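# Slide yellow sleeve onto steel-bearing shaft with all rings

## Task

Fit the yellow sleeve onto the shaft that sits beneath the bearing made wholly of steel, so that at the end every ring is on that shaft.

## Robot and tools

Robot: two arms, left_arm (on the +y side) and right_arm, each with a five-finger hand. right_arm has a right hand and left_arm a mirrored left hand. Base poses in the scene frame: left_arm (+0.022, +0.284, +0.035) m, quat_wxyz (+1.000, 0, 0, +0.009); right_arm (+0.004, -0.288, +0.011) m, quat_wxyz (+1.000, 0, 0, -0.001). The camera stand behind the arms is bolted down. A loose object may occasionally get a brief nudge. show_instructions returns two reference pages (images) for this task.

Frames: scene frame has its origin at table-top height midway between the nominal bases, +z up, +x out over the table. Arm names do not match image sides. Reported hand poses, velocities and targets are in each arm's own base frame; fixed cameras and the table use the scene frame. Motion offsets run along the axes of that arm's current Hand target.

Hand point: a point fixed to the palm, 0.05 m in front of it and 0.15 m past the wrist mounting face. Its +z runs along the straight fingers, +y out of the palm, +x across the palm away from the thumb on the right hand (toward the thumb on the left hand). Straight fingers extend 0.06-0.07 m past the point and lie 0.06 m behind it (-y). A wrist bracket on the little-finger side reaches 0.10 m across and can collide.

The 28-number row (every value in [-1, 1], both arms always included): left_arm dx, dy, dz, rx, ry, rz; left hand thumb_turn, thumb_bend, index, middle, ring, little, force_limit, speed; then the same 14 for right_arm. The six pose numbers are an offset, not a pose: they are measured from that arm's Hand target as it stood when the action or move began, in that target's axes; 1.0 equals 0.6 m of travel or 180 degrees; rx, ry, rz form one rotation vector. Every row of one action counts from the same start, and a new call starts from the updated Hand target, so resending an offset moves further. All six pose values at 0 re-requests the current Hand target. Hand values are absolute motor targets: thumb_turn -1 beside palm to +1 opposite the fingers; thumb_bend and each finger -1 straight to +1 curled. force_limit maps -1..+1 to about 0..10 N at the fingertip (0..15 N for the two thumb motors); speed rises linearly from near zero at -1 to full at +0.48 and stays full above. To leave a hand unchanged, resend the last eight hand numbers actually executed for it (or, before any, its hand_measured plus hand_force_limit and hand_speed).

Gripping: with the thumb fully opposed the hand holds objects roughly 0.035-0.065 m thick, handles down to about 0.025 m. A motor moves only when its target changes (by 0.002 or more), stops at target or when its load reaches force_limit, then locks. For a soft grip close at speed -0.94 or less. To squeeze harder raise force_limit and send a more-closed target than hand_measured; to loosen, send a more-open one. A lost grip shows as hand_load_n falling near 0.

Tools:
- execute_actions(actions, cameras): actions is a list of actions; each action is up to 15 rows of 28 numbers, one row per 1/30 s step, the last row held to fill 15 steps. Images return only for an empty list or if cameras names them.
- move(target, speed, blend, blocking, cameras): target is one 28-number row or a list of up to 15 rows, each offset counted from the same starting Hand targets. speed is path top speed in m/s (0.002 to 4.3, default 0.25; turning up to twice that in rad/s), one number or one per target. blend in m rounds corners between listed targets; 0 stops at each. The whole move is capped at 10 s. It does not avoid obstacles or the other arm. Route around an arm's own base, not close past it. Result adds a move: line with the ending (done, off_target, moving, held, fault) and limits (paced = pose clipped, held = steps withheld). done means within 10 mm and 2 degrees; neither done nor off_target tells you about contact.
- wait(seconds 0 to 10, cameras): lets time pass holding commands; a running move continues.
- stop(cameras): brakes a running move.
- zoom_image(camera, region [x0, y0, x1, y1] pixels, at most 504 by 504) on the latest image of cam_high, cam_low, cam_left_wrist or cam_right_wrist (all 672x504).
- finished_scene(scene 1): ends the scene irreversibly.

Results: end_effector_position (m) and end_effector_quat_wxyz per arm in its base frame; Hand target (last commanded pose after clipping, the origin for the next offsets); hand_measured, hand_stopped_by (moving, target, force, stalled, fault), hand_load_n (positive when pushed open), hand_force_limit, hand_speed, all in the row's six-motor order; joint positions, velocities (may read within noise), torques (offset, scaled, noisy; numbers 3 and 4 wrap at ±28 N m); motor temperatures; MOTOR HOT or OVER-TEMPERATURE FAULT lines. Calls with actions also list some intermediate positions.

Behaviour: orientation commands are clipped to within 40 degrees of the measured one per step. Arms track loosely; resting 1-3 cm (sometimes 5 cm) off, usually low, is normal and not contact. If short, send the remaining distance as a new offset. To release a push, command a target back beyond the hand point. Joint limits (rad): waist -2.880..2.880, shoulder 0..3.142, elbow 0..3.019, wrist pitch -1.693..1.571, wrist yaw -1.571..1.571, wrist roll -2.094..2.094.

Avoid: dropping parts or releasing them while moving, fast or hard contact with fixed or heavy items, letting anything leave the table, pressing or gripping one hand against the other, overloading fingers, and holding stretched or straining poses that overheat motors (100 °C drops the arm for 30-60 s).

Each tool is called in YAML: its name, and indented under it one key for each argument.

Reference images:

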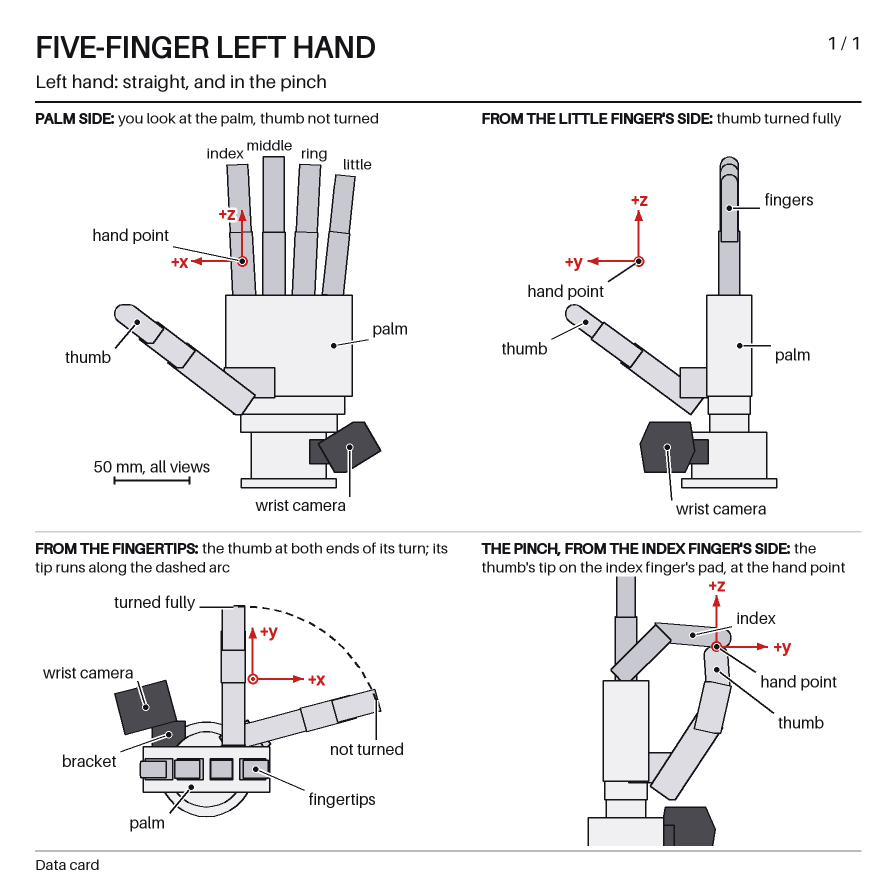

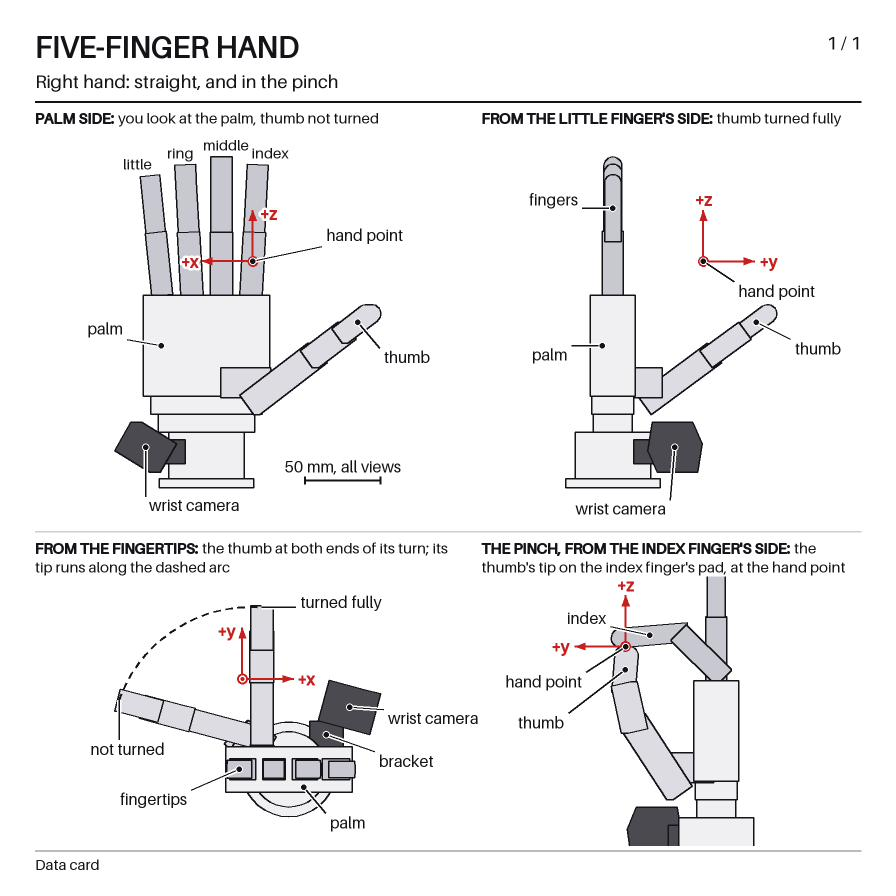

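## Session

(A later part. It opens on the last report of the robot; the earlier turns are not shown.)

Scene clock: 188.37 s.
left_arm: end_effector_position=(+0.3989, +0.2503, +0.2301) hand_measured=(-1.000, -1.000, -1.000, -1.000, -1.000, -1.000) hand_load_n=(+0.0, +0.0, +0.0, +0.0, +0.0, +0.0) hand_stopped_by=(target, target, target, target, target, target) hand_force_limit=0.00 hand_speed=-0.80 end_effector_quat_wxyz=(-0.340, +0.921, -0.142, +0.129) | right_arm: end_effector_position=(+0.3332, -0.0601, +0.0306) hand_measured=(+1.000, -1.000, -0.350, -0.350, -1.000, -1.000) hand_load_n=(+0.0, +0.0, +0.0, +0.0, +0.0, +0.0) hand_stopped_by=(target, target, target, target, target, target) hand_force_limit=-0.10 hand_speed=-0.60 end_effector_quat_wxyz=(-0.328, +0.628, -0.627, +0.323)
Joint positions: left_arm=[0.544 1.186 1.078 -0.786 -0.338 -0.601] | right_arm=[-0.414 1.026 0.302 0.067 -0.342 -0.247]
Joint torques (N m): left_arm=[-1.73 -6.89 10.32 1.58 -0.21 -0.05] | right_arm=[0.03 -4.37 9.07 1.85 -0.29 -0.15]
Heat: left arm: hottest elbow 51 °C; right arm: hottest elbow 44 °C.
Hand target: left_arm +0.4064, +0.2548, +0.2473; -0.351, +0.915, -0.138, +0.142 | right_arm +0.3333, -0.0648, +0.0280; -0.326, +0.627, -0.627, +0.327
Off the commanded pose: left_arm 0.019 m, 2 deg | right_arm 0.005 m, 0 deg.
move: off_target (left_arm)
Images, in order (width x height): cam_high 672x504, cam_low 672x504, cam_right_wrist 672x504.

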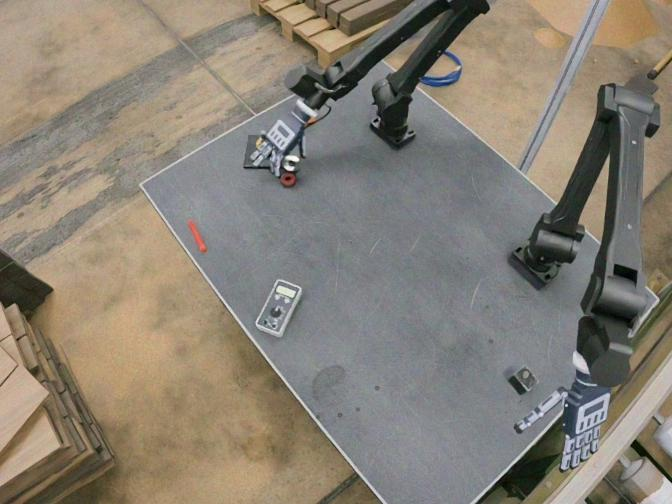

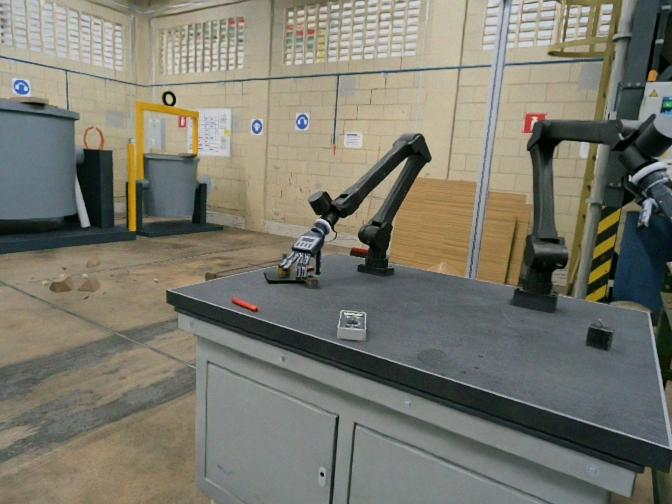

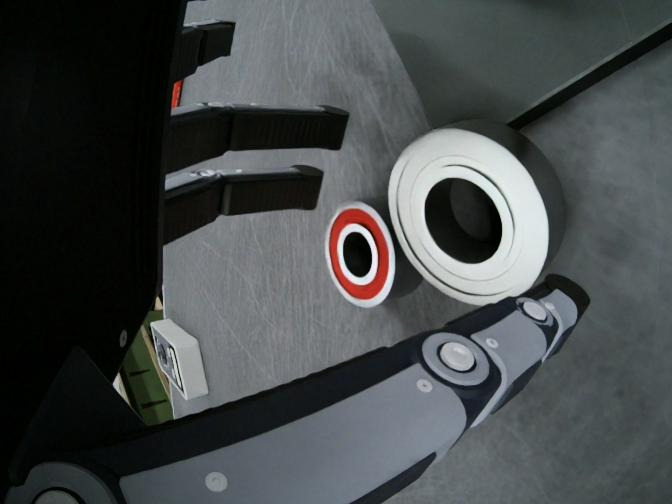

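move:
  target:
    - [0,0,0,0,0,0,-1,-1,-1,-1,-1,-1,0,-0.8,0.0115,0.033,0.0022,0,0,0,1,-1,-0.35,-0.35,-1,-1,-0.1,-0.6]
  speed: [0.06]
  cameras: ["cam_right_wrist","cam_low","cam_high"]

zoom_image:
  camera: "cam_low"
  region: [270, 240, 340, 310]

zoom_image:
  camera: "cam_high"
  region: [245, 110, 325, 200]

zoom_image:
  camera: "cam_right_wrist"
  region: [300, 100, 572, 372]

Scene clock: 190.27 s.
left_arm: end_effector_position=(+0.3989, +0.2503, +0.2301) hand_measured=(-1.000, -1.000, -1.000, -1.000, -1.000, -1.000) hand_load_n=(+0.0, +0.0, -0.5, +0.0, +0.0, +0.0) hand_stopped_by=(target, target, target, target, target, target) hand_force_limit=0.00 hand_speed=-0.80 end_effector_quat_wxyz=(-0.340, +0.921, -0.142, +0.129) | right_arm: end_effector_position=(+0.3236, -0.0665, +0.0137) hand_measured=(+1.000, -1.000, -0.350, -0.350, -1.000, -1.000) hand_load_n=(+0.0, +0.0, +0.0, +0.0, +0.0, +0.0) hand_stopped_by=(target, target, target, target, target, target) hand_force_limit=-0.10 hand_speed=-0.60 end_effector_quat_wxyz=(-0.329, +0.628, -0.627, +0.323)
Joint positions: left_arm=[0.544 1.186 1.078 -0.786 -0.338 -0.601] | right_arm=[-0.459 1.07 0.266 0.136 -0.379 -0.274]
Joint torques (N m): left_arm=[-1.79 -6.83 10.29 1.59 -0.22 -0.05] | right_arm=[-0.38 -4.37 8.36 1.8 -0.36 -0.16]
Heat: left arm: hottest elbow 51 °C; right arm: hottest elbow 44 °C.
Hand target: left_arm +0.4064, +0.2548, +0.2473; -0.351, +0.915, -0.138, +0.142 | right_arm +0.3230, -0.0717, +0.0109; -0.326, +0.627, -0.628, +0.327
Off the commanded pose: left_arm 0.019 m, 2 deg | right_arm 0.006 m, 1 deg.
move: off_target (left_arm)
Images, in order (width x height): cam_high 672x504, cam_low 672x504, cam_right_wrist 672x504.

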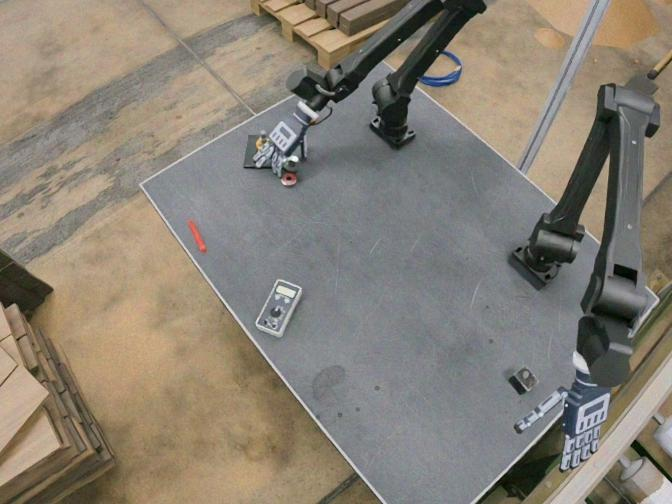

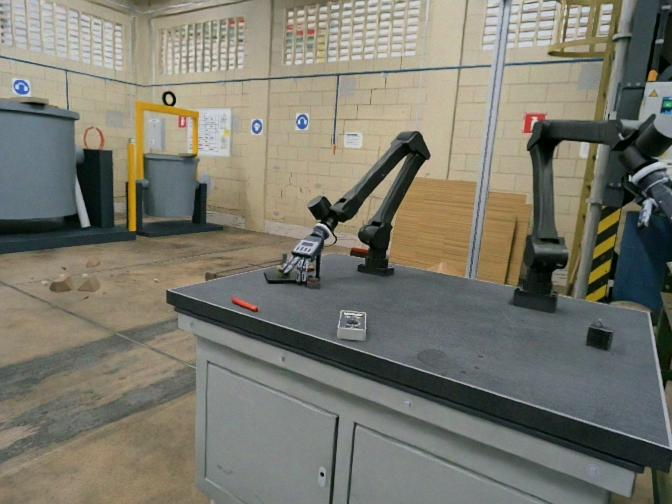

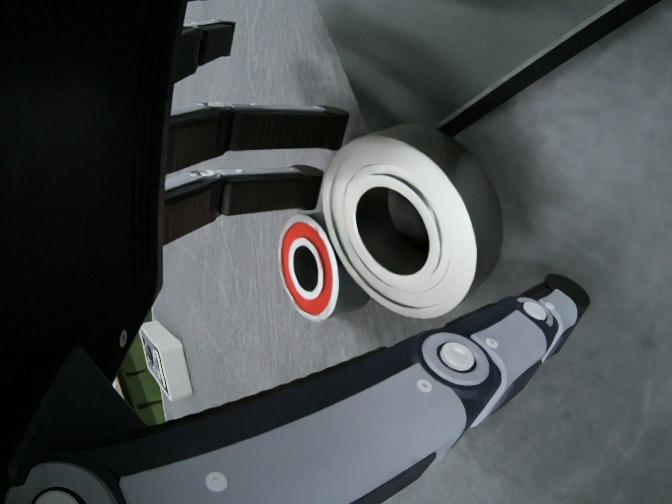

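Scaled by 7.200 from the camera's 672x504 image, which has a finer 960x720 frame.

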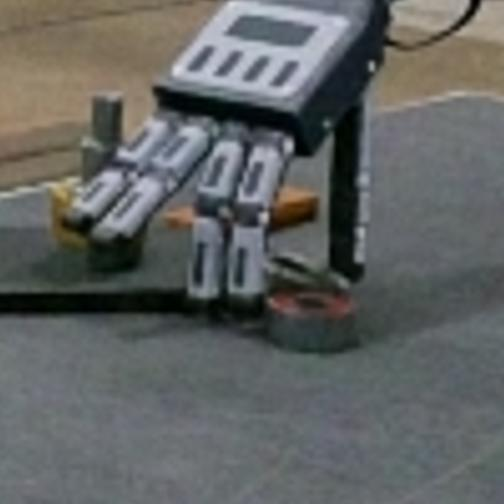

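Scaled by 5.600 from the camera's 672x504 image, which has a finer 960x720 frame.

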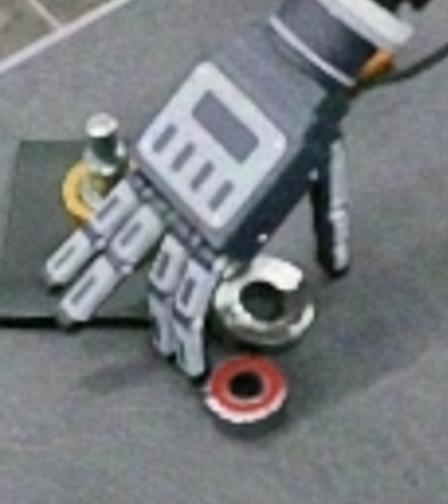

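Scaled by 1.853 from the camera's 672x504 image, which has a finer 960x720 frame.

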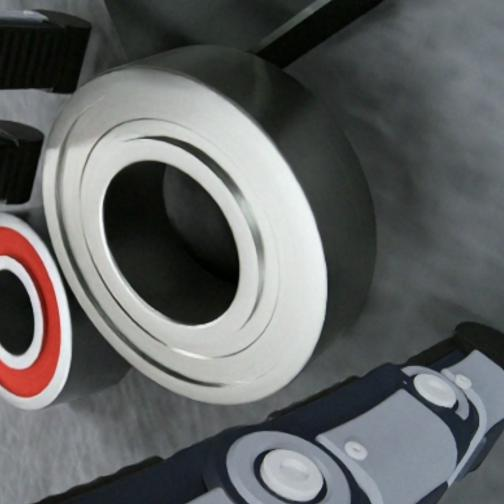

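move:
  target:
    - [0,0,0,0,0,0,-1,-1,-1,-1,-1,-1,0,-0.8,0.003,0.0042,-0.0031,0,0,0,1,-1,-0.35,-0.35,-1,-1,-0.1,-0.6]
    - [0,0,0,0,0,0,-1,-1,-1,-1,-1,-1,0,-0.8,0.003,0.0042,-0.0031,0,0,0,1,-0.3,0.2,0.2,-1,-1,-0.25,-0.75]
  speed: [0.06]
  cameras: ["cam_right_wrist","cam_low","cam_high"]

zoom_image:
  camera: "cam_right_wrist"
  region: [300, 100, 572, 372]

speed must be one number or one for each of the 2 targets, got a list of 1; nothing of the call was run

Scaled by 1.853 from the camera's 672x504 image, which has a finer 960x720 frame.

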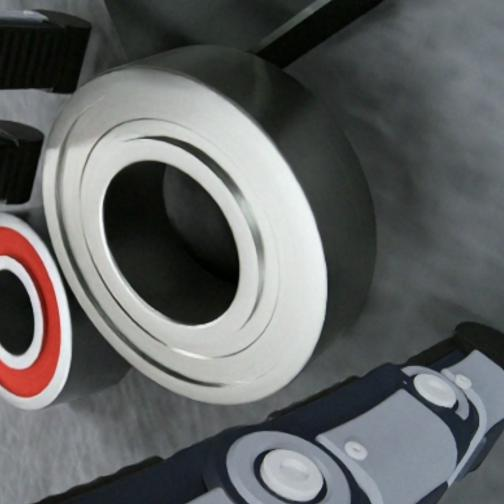

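move:
  target:
    - [0,0,0,0,0,0,-1,-1,-1,-1,-1,-1,0,-0.8,0.003,0.0042,-0.0031,0,0,0,1,-1,-0.35,-0.35,-1,-1,-0.1,-0.6]
    - [0,0,0,0,0,0,-1,-1,-1,-1,-1,-1,0,-0.8,0.003,0.0042,-0.0031,0,0,0,1,-0.3,0.2,0.2,-1,-1,-0.25,-0.75]
  speed: 0.06
  cameras: ["cam_right_wrist","cam_low","cam_high"]

zoom_image:
  camera: "cam_right_wrist"
  region: [300, 100, 572, 372]

zoom_image:
  camera: "cam_low"
  region: [270, 240, 340, 310]

Scene clock: 193.83 s.
left_arm: end_effector_position=(+0.3989, +0.2503, +0.2301) hand_measured=(-1.000, -1.000, -1.000, -1.000, -1.000, -1.000) hand_load_n=(+0.0, +0.0, +0.0, +0.0, -0.5, -0.5) hand_stopped_by=(target, target, target, target, target, target) hand_force_limit=0.00 hand_speed=-0.80 end_effector_quat_wxyz=(-0.340, +0.921, -0.142, +0.129) | right_arm: end_effector_position=(+0.3214, -0.0667, +0.0130) hand_measured=(+1.000, -0.840, -0.008, -0.030, -1.000, -1.000) hand_load_n=(-0.5, +10.0, +9.0, +3.0, +0.0, +0.0) hand_stopped_by=(target, force, force, force, target, target) hand_force_limit=-0.25 hand_speed=-0.75 end_effector_quat_wxyz=(-0.333, +0.629, -0.625, +0.321)
Joint positions: left_arm=[0.544 1.186 1.078 -0.786 -0.338 -0.601] | right_arm=[-0.472 1.07 0.262 0.138 -0.399 -0.284]
Joint torques (N m): left_arm=[-1.9 -6.95 10.35 1.61 -0.21 -0.04] | right_arm=[-0.44 -5.13 8.39 1.73 0 -0.15]
Heat: left arm: hottest elbow 51 °C; right arm: hottest elbow 44 °C.
Hand target: left_arm +0.4064, +0.2548, +0.2473; -0.351, +0.915, -0.138, +0.142 | right_arm +0.3201, -0.0735, +0.0100; -0.326, +0.627, -0.627, +0.327
Off the commanded pose: left_arm 0.019 m, 2 deg | right_arm 0.008 m, 1 deg.
move: off_target (left_arm)
Images, in order (width x height): cam_high 672x504, cam_low 672x504, cam_right_wrist 672x504.

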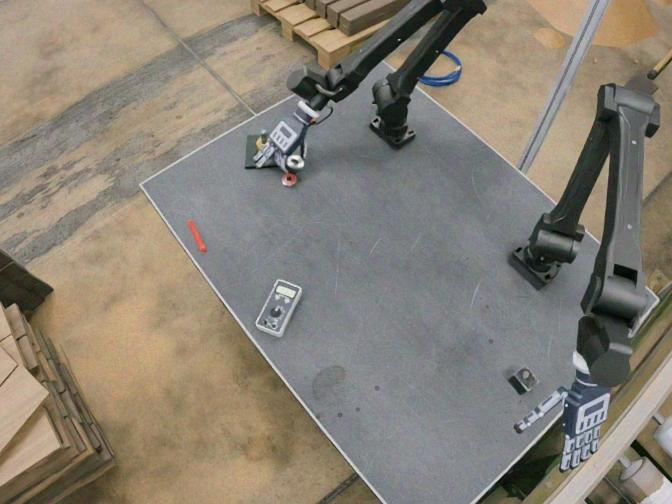

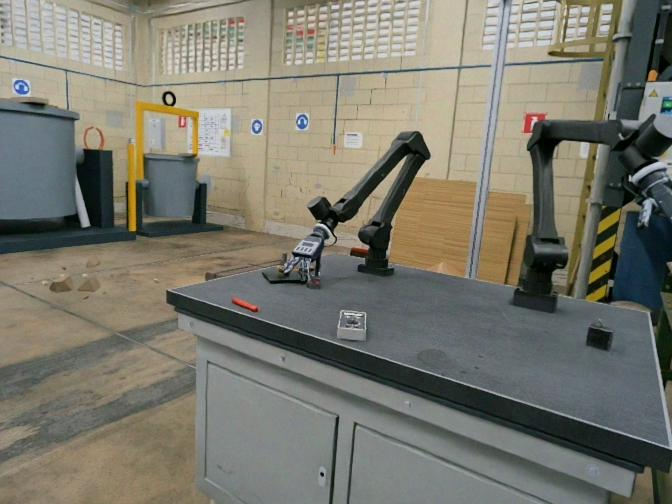

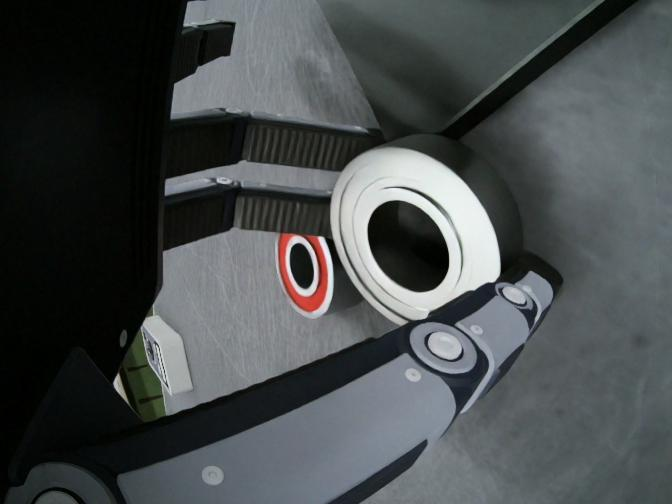

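Scaled by 1.853 from the camera's 672x504 image, which has a finer 960x720 frame.

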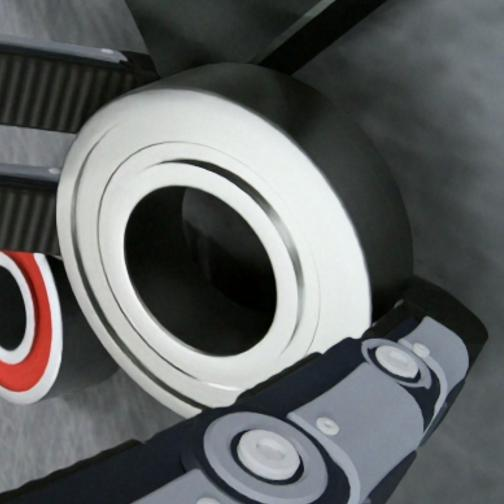

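Scaled by 7.200 from the camera's 672x504 image, which has a finer 960x720 frame.

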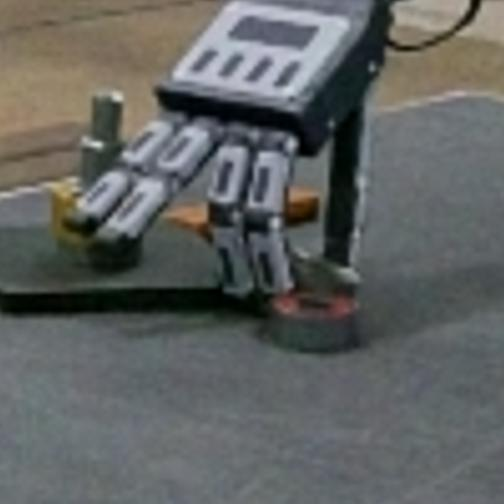

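move:
  target:
    - [0,0,0,0,0,0,-1,-1,-1,-1,-1,-1,0,-0.8,0.0108,-0.1235,-0.056,0,0,0,1,-0.3,0.2,0.2,-1,-1,-0.25,-0.75]
    - [0,0,0,0,0,0,-1,-1,-1,-1,-1,-1,0,-0.8,-0.1425,-0.0878,-0.0925,0,0,0,1,-0.3,0.2,0.2,-1,-1,-0.25,-0.75]
    - [0,0,0,0,0,0,-1,-1,-1,-1,-1,-1,0,-0.8,-0.139,0.001,-0.0362,0,0,0,1,-0.3,0.2,0.2,-1,-1,-0.25,-0.75]
  speed: 0.12
  blend: [0.01,0.01,0]
  cameras: ["cam_right_wrist","cam_low","cam_high"]

zoom_image:
  camera: "cam_low"
  region: [270, 230, 350, 310]

Scene clock: 197.27 s.
left_arm: end_effector_position=(+0.3989, +0.2503, +0.2301) hand_measured=(-1.000, -1.000, -1.000, -1.000, -1.000, -1.000) hand_load_n=(+0.0, +0.0, +0.0, +0.0, +0.0, +0.0) hand_stopped_by=(target, target, target, target, target, target) hand_force_limit=0.00 hand_speed=-0.80 end_effector_quat_wxyz=(-0.340, +0.921, -0.142, +0.129) | right_arm: end_effector_position=(+0.2956, +0.0068, +0.0177) hand_measured=(+1.000, -0.840, -0.008, -0.030, -1.000, -1.000) hand_load_n=(+0.0, +10.0, +8.5, +2.0, +0.0, +0.0) hand_stopped_by=(target, force, force, force, target, target) hand_force_limit=-0.25 hand_speed=-0.75 end_effector_quat_wxyz=(-0.317, +0.631, -0.630, +0.323)
Joint positions: left_arm=[0.544 1.186 1.078 -0.786 -0.338 -0.601] | right_arm=[-0.126 0.801 0.172 -0.005 -0.095 -0.079]
Joint torques (N m): left_arm=[-1.73 -6.89 10.3 1.59 -0.22 -0.04] | right_arm=[2.02 -2.14 10.29 2.22 -0.02 0.01]
Heat: left arm: hottest elbow 51 °C; right arm: hottest elbow 44 °C.
Hand target: left_arm +0.4064, +0.2548, +0.2473; -0.351, +0.915, -0.138, +0.142 | right_arm +0.3021, +0.0099, +0.0219; -0.326, +0.627, -0.627, +0.327
Off the commanded pose: left_arm 0.019 m, 2 deg | right_arm 0.008 m, 1 deg.
move: off_target (left_arm)
Images, in order (width x height): cam_high 672x504, cam_low 672x504, cam_right_wrist 672x504.

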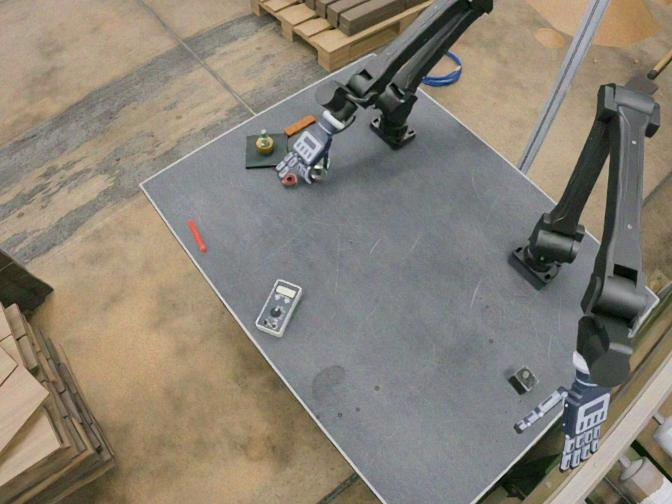

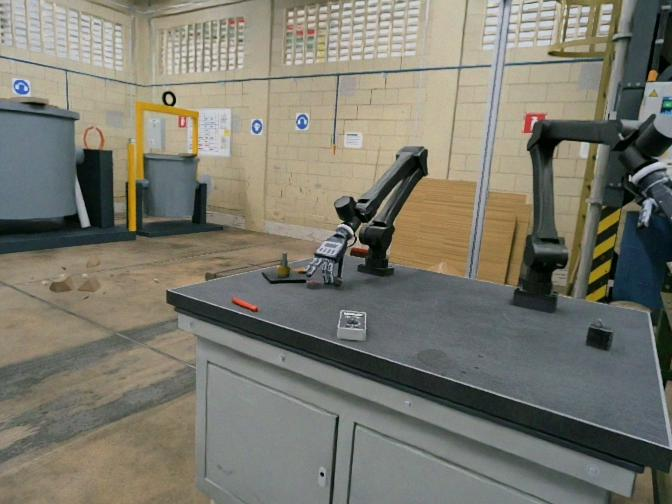

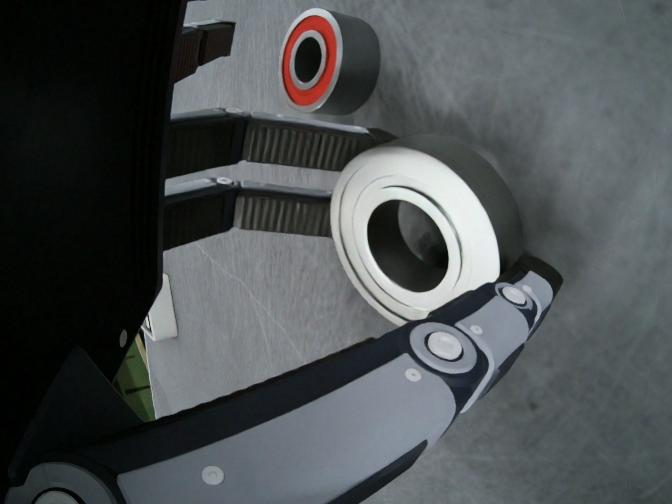

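Scaled by 6.300 from the camera's 672x504 image, which has a finer 960x720 frame.

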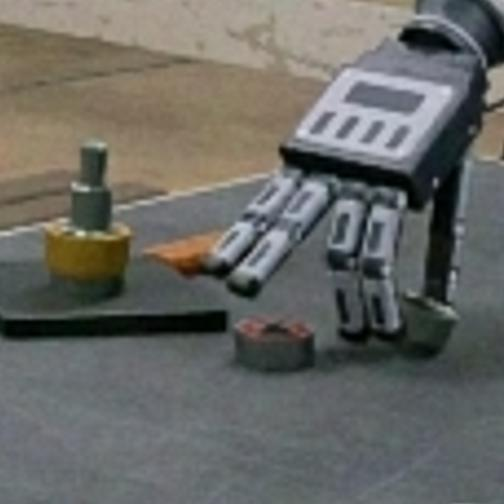

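move:
  target:
    - [0,0,0,0,0,0,-1,-1,-1,-1,-1,-1,0,-0.8,0,0.0137,0.0096,0,0,0,1,-0.3,0.2,0.2,-1,-1,-0.25,-0.75]
  speed: 0.04
  cameras: ["cam_right_wrist","cam_low"]

zoom_image:
  camera: "cam_low"
  region: [300, 250, 350, 300]

Scene clock: 198.57 s.
left_arm: end_effector_position=(+0.3989, +0.2503, +0.2301) hand_measured=(-1.000, -1.000, -1.000, -1.000, -1.000, -1.000) hand_load_n=(+0.0, +0.0, +0.0, -0.5, +0.0, +0.0) hand_stopped_by=(target, target, target, target, target, target) hand_force_limit=0.00 hand_speed=-0.80 end_effector_quat_wxyz=(-0.340, +0.921, -0.142, +0.129) | right_arm: end_effector_position=(+0.2991, +0.0064, +0.0113) hand_measured=(+1.000, -0.840, -0.008, -0.030, -1.000, -1.000) hand_load_n=(+0.0, +10.0, +7.5, +3.5, +0.0, +0.0) hand_stopped_by=(target, force, force, force, target, target) hand_force_limit=-0.25 hand_speed=-0.75 end_effector_quat_wxyz=(-0.320, +0.629, -0.629, +0.326)
Joint positions: left_arm=[0.544 1.186 1.078 -0.786 -0.338 -0.601] | right_arm=[-0.126 0.849 0.16 0.064 -0.095 -0.077]
Joint torques (N m): left_arm=[-1.79 -6.65 10.29 1.59 -0.23 -0.05] | right_arm=[1.85 -2.73 9.39 2.11 -0.01 0.01]
Heat: left arm: hottest elbow 51 °C; right arm: hottest elbow 44 °C.
Hand target: left_arm +0.4064, +0.2548, +0.2473; -0.351, +0.915, -0.138, +0.142 | right_arm +0.3021, +0.0099, +0.0119; -0.326, +0.627, -0.627, +0.327
Off the commanded pose: left_arm 0.019 m, 2 deg | right_arm 0.005 m, 1 deg.
move: off_target (left_arm)
Images, in order (width x height): cam_low 672x504, cam_right_wrist 672x504.

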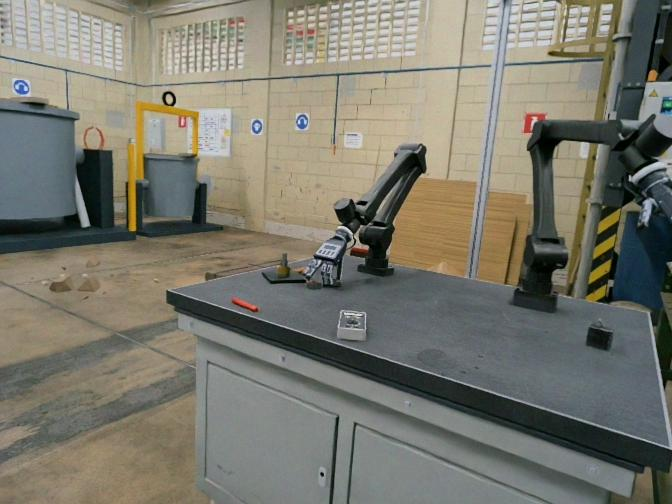

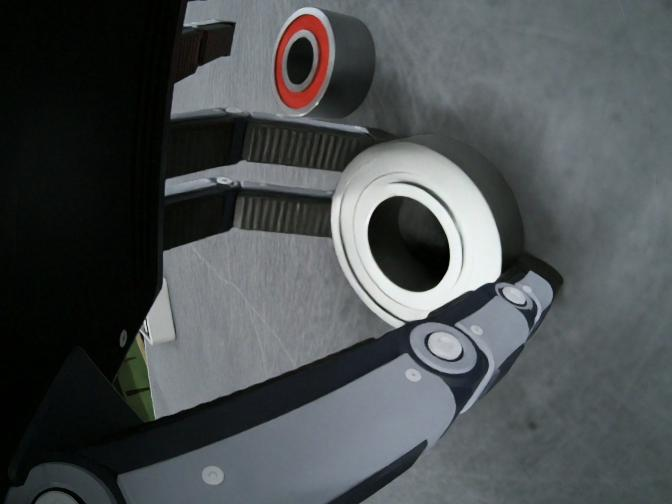

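Scaled by 10.080 from the camera's 672x504 image, which has a finer 960x720 frame.

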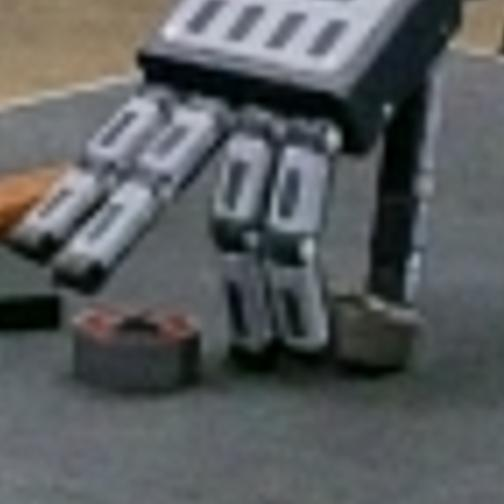

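move:
  target:
    - [0,0,0,0,0,0,-1,-1,-1,-1,-1,-1,0,-0.8,0,0,0,0,0,0,1,-1,-0.35,-0.35,-1,-1,-0.25,-0.75]
  speed: 0.04
  cameras: ["cam_right_wrist","cam_low","cam_high"]

zoom_image:
  camera: "cam_low"
  region: [300, 250, 350, 300]

zoom_image:
  camera: "cam_right_wrist"
  region: [300, 100, 572, 372]

Scene clock: 199.60 s.
left_arm: end_effector_position=(+0.3989, +0.2503, +0.2301) hand_measured=(-1.000, -1.000, -1.000, -1.000, -1.000, -1.000) hand_load_n=(+0.0, +0.0, +0.0, +0.0, +0.0, +0.0) hand_stopped_by=(target, target, target, target, target, target) hand_force_limit=0.00 hand_speed=-0.80 end_effector_quat_wxyz=(-0.340, +0.921, -0.142, +0.129) | right_arm: end_effector_position=(+0.3000, +0.0063, +0.0121) hand_measured=(+1.000, -1.000, -0.350, -0.350, -1.000, -1.000) hand_load_n=(+0.0, +0.0, +0.0, +0.0, +0.0, +0.0) hand_stopped_by=(target, target, target, target, target, target) hand_force_limit=-0.25 hand_speed=-0.75 end_effector_quat_wxyz=(-0.322, +0.628, -0.629, +0.327)
Joint positions: left_arm=[0.544 1.186 1.078 -0.786 -0.338 -0.601] | right_arm=[-0.126 0.849 0.16 0.069 -0.095 -0.076]
Joint torques (N m): left_arm=[-1.85 -6.89 10.3 1.62 -0.22 -0.05] | right_arm=[1.79 -2.49 9.36 1.99 -0.03 0.05]
Heat: left arm: hottest elbow 51 °C; right arm: hottest elbow 44 °C.
Hand target: left_arm +0.4064, +0.2548, +0.2473; -0.351, +0.915, -0.138, +0.142 | right_arm +0.3021, +0.0099, +0.0119; -0.326, +0.627, -0.628, +0.327
Off the commanded pose: left_arm 0.019 m, 2 deg | right_arm 0.004 m, 1 deg.
move: off_target (left_arm)
Images, in order (width x height): cam_high 672x504, cam_low 672x504, cam_right_wrist 672x504.

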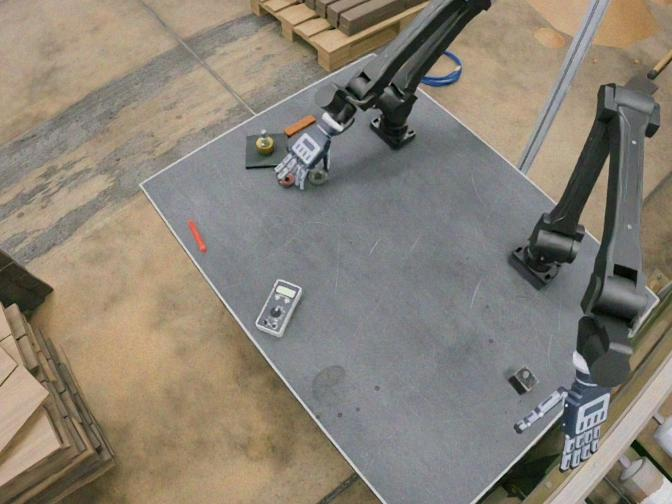

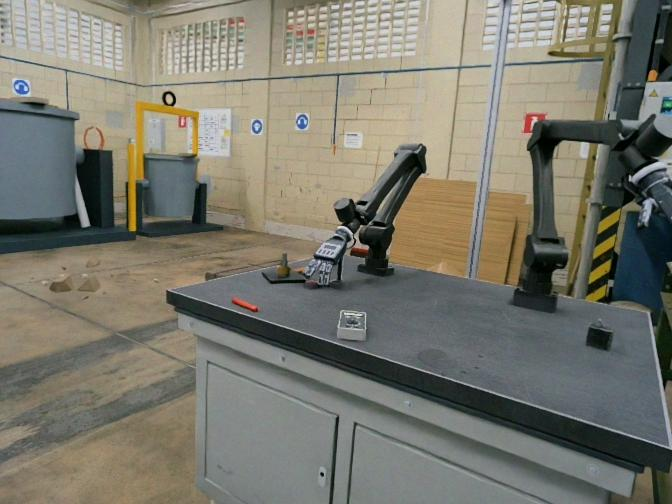

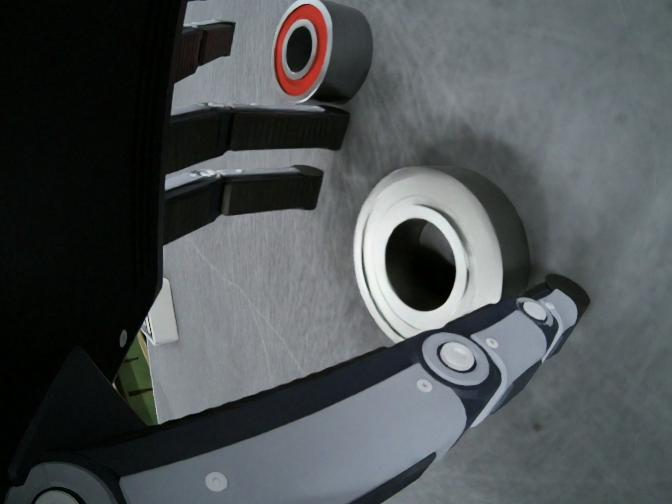

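Scaled by 10.080 from the camera's 672x504 image, which has a finer 960x720 frame.

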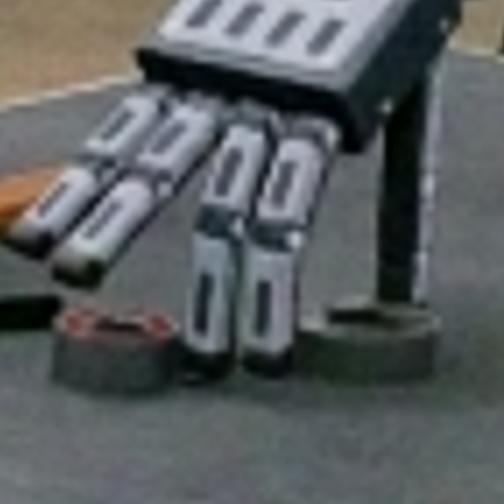

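Scaled by 1.853 from the camera's 672x504 image, which has a finer 960x720 frame.

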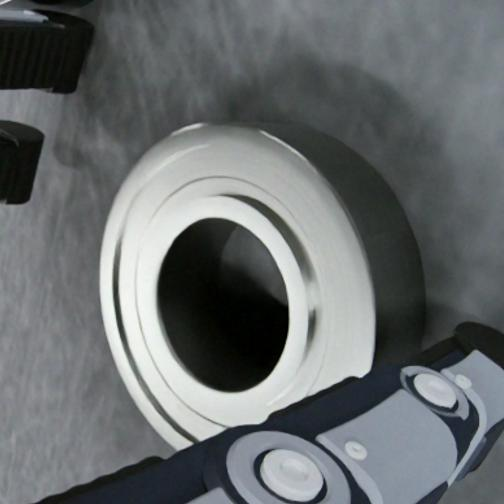

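zoom_image:
  camera: "cam_high"
  region: [270, 110, 350, 200]

zoom_image:
  camera: "cam_low"
  region: [290, 220, 360, 300]

Scaled by 5.600 from the camera's 672x504 image, which has a finer 960x720 frame.

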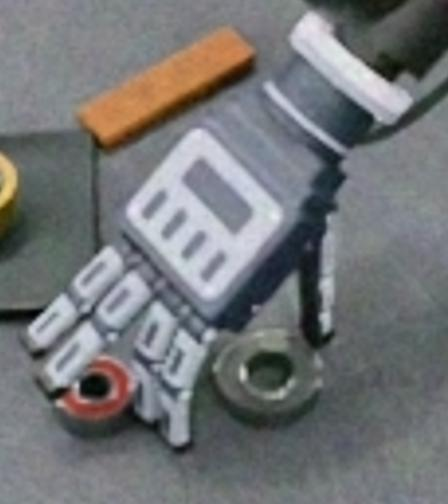

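Scaled by 6.300 from the camera's 672x504 image, which has a finer 960x720 frame.

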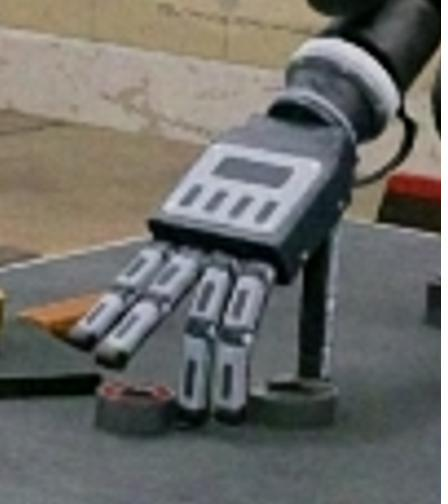

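move:
  target:
    - [0,0,0,0,0,0,-1,-1,-1,-1,-1,-1,0,-0.8,-0.005,0.0145,-0.0102,0,0,0,1,-1,-0.35,-0.35,-1,-1,-0.25,-0.75]
  speed: 0.06
  cameras: ["cam_right_wrist","cam_low","cam_high"]

zoom_image:
  camera: "cam_low"
  region: [300, 250, 350, 300]

zoom_image:
  camera: "cam_right_wrist"
  region: [300, 100, 572, 372]

zoom_image:
  camera: "cam_high"
  region: [270, 110, 350, 200]

Scene clock: 202.00 s.
left_arm: end_effector_position=(+0.3989, +0.2503, +0.2301) hand_measured=(-1.000, -1.000, -1.000, -1.000, -1.000, -1.000) hand_load_n=(+0.0, +0.0, +0.0, +0.0, +0.0, +0.0) hand_stopped_by=(target, target, target, target, target, target) hand_force_limit=0.00 hand_speed=-0.80 end_effector_quat_wxyz=(-0.340, +0.921, -0.142, +0.129) | right_arm: end_effector_position=(+0.2945, +0.0078, +0.0093) hand_measured=(+1.000, -1.000, -0.350, -0.350, -1.000, -1.000) hand_load_n=(+0.0, +0.0, +0.0, +0.5, +0.0, +0.0) hand_stopped_by=(target, target, target, target, target, target) hand_force_limit=-0.25 hand_speed=-0.75 end_effector_quat_wxyz=(-0.322, +0.626, -0.629, +0.330)
Joint positions: left_arm=[0.544 1.186 1.078 -0.786 -0.338 -0.601] | right_arm=[-0.119 0.825 0.14 0.07 -0.086 -0.07]
Joint torques (N m): left_arm=[-1.73 -6.77 10.28 1.59 -0.23 -0.05] | right_arm=[2.02 -3.9 8.81 1.37 -0.03 0.03]
Heat: left arm: hottest elbow 51 °C; right arm: hottest elbow 44 °C.
Hand target: left_arm +0.4064, +0.2548, +0.2473; -0.351, +0.915, -0.138, +0.142 | right_arm +0.2921, +0.0129, +0.0083; -0.326, +0.627, -0.627, +0.327
Off the commanded pose: left_arm 0.019 m, 2 deg | right_arm 0.006 m, 1 deg.
move: off_target (left_arm)
Images, in order (width x height): cam_high 672x504, cam_low 672x504, cam_right_wrist 672x504.

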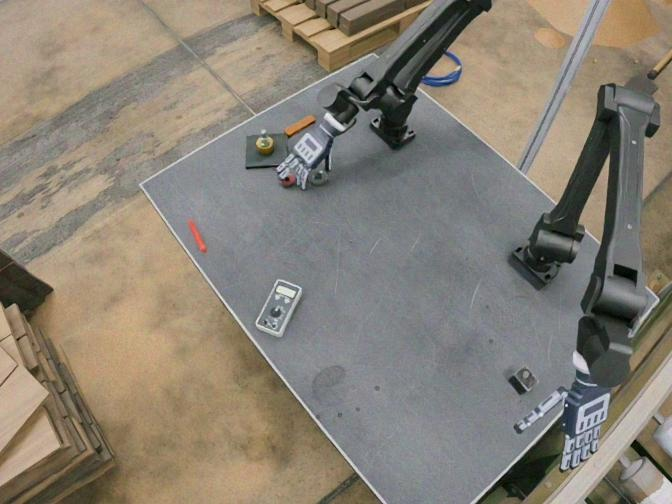

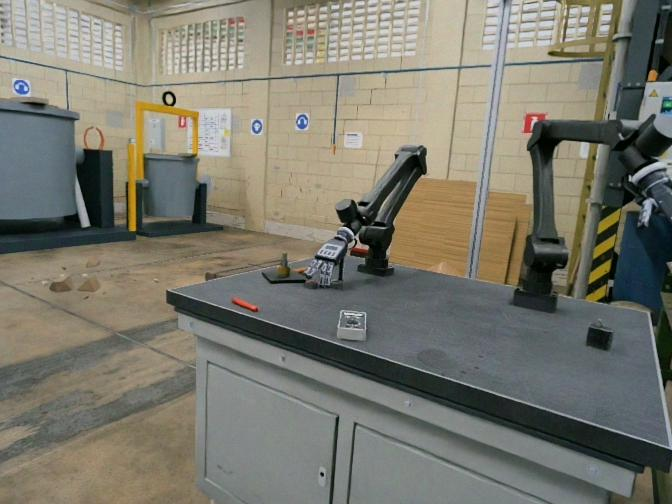

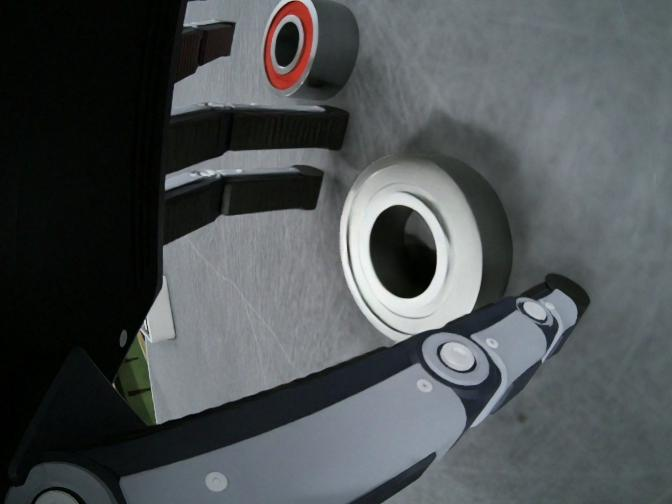

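Scaled by 10.080 from the camera's 672x504 image, which has a finer 960x720 frame.

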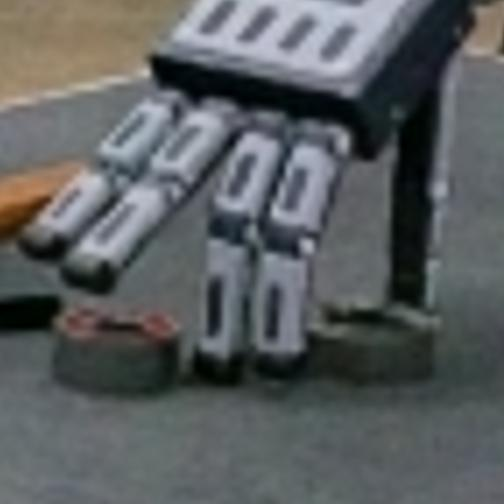

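Scaled by 1.853 from the camera's 672x504 image, which has a finer 960x720 frame.

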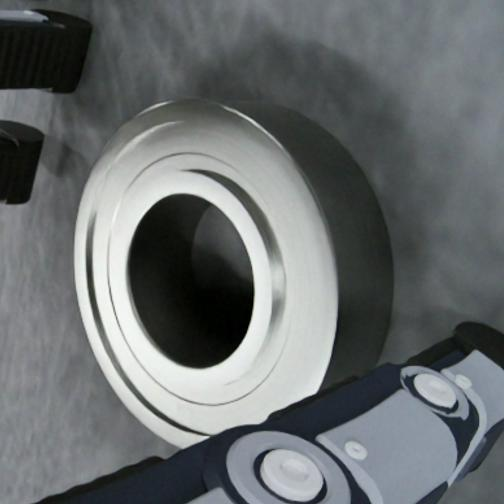

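Scaled by 5.600 from the camera's 672x504 image, which has a finer 960x720 frame.

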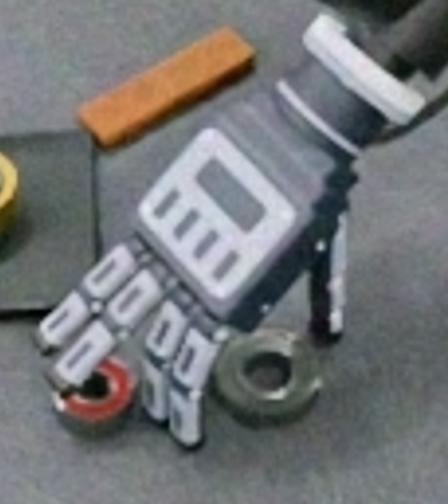

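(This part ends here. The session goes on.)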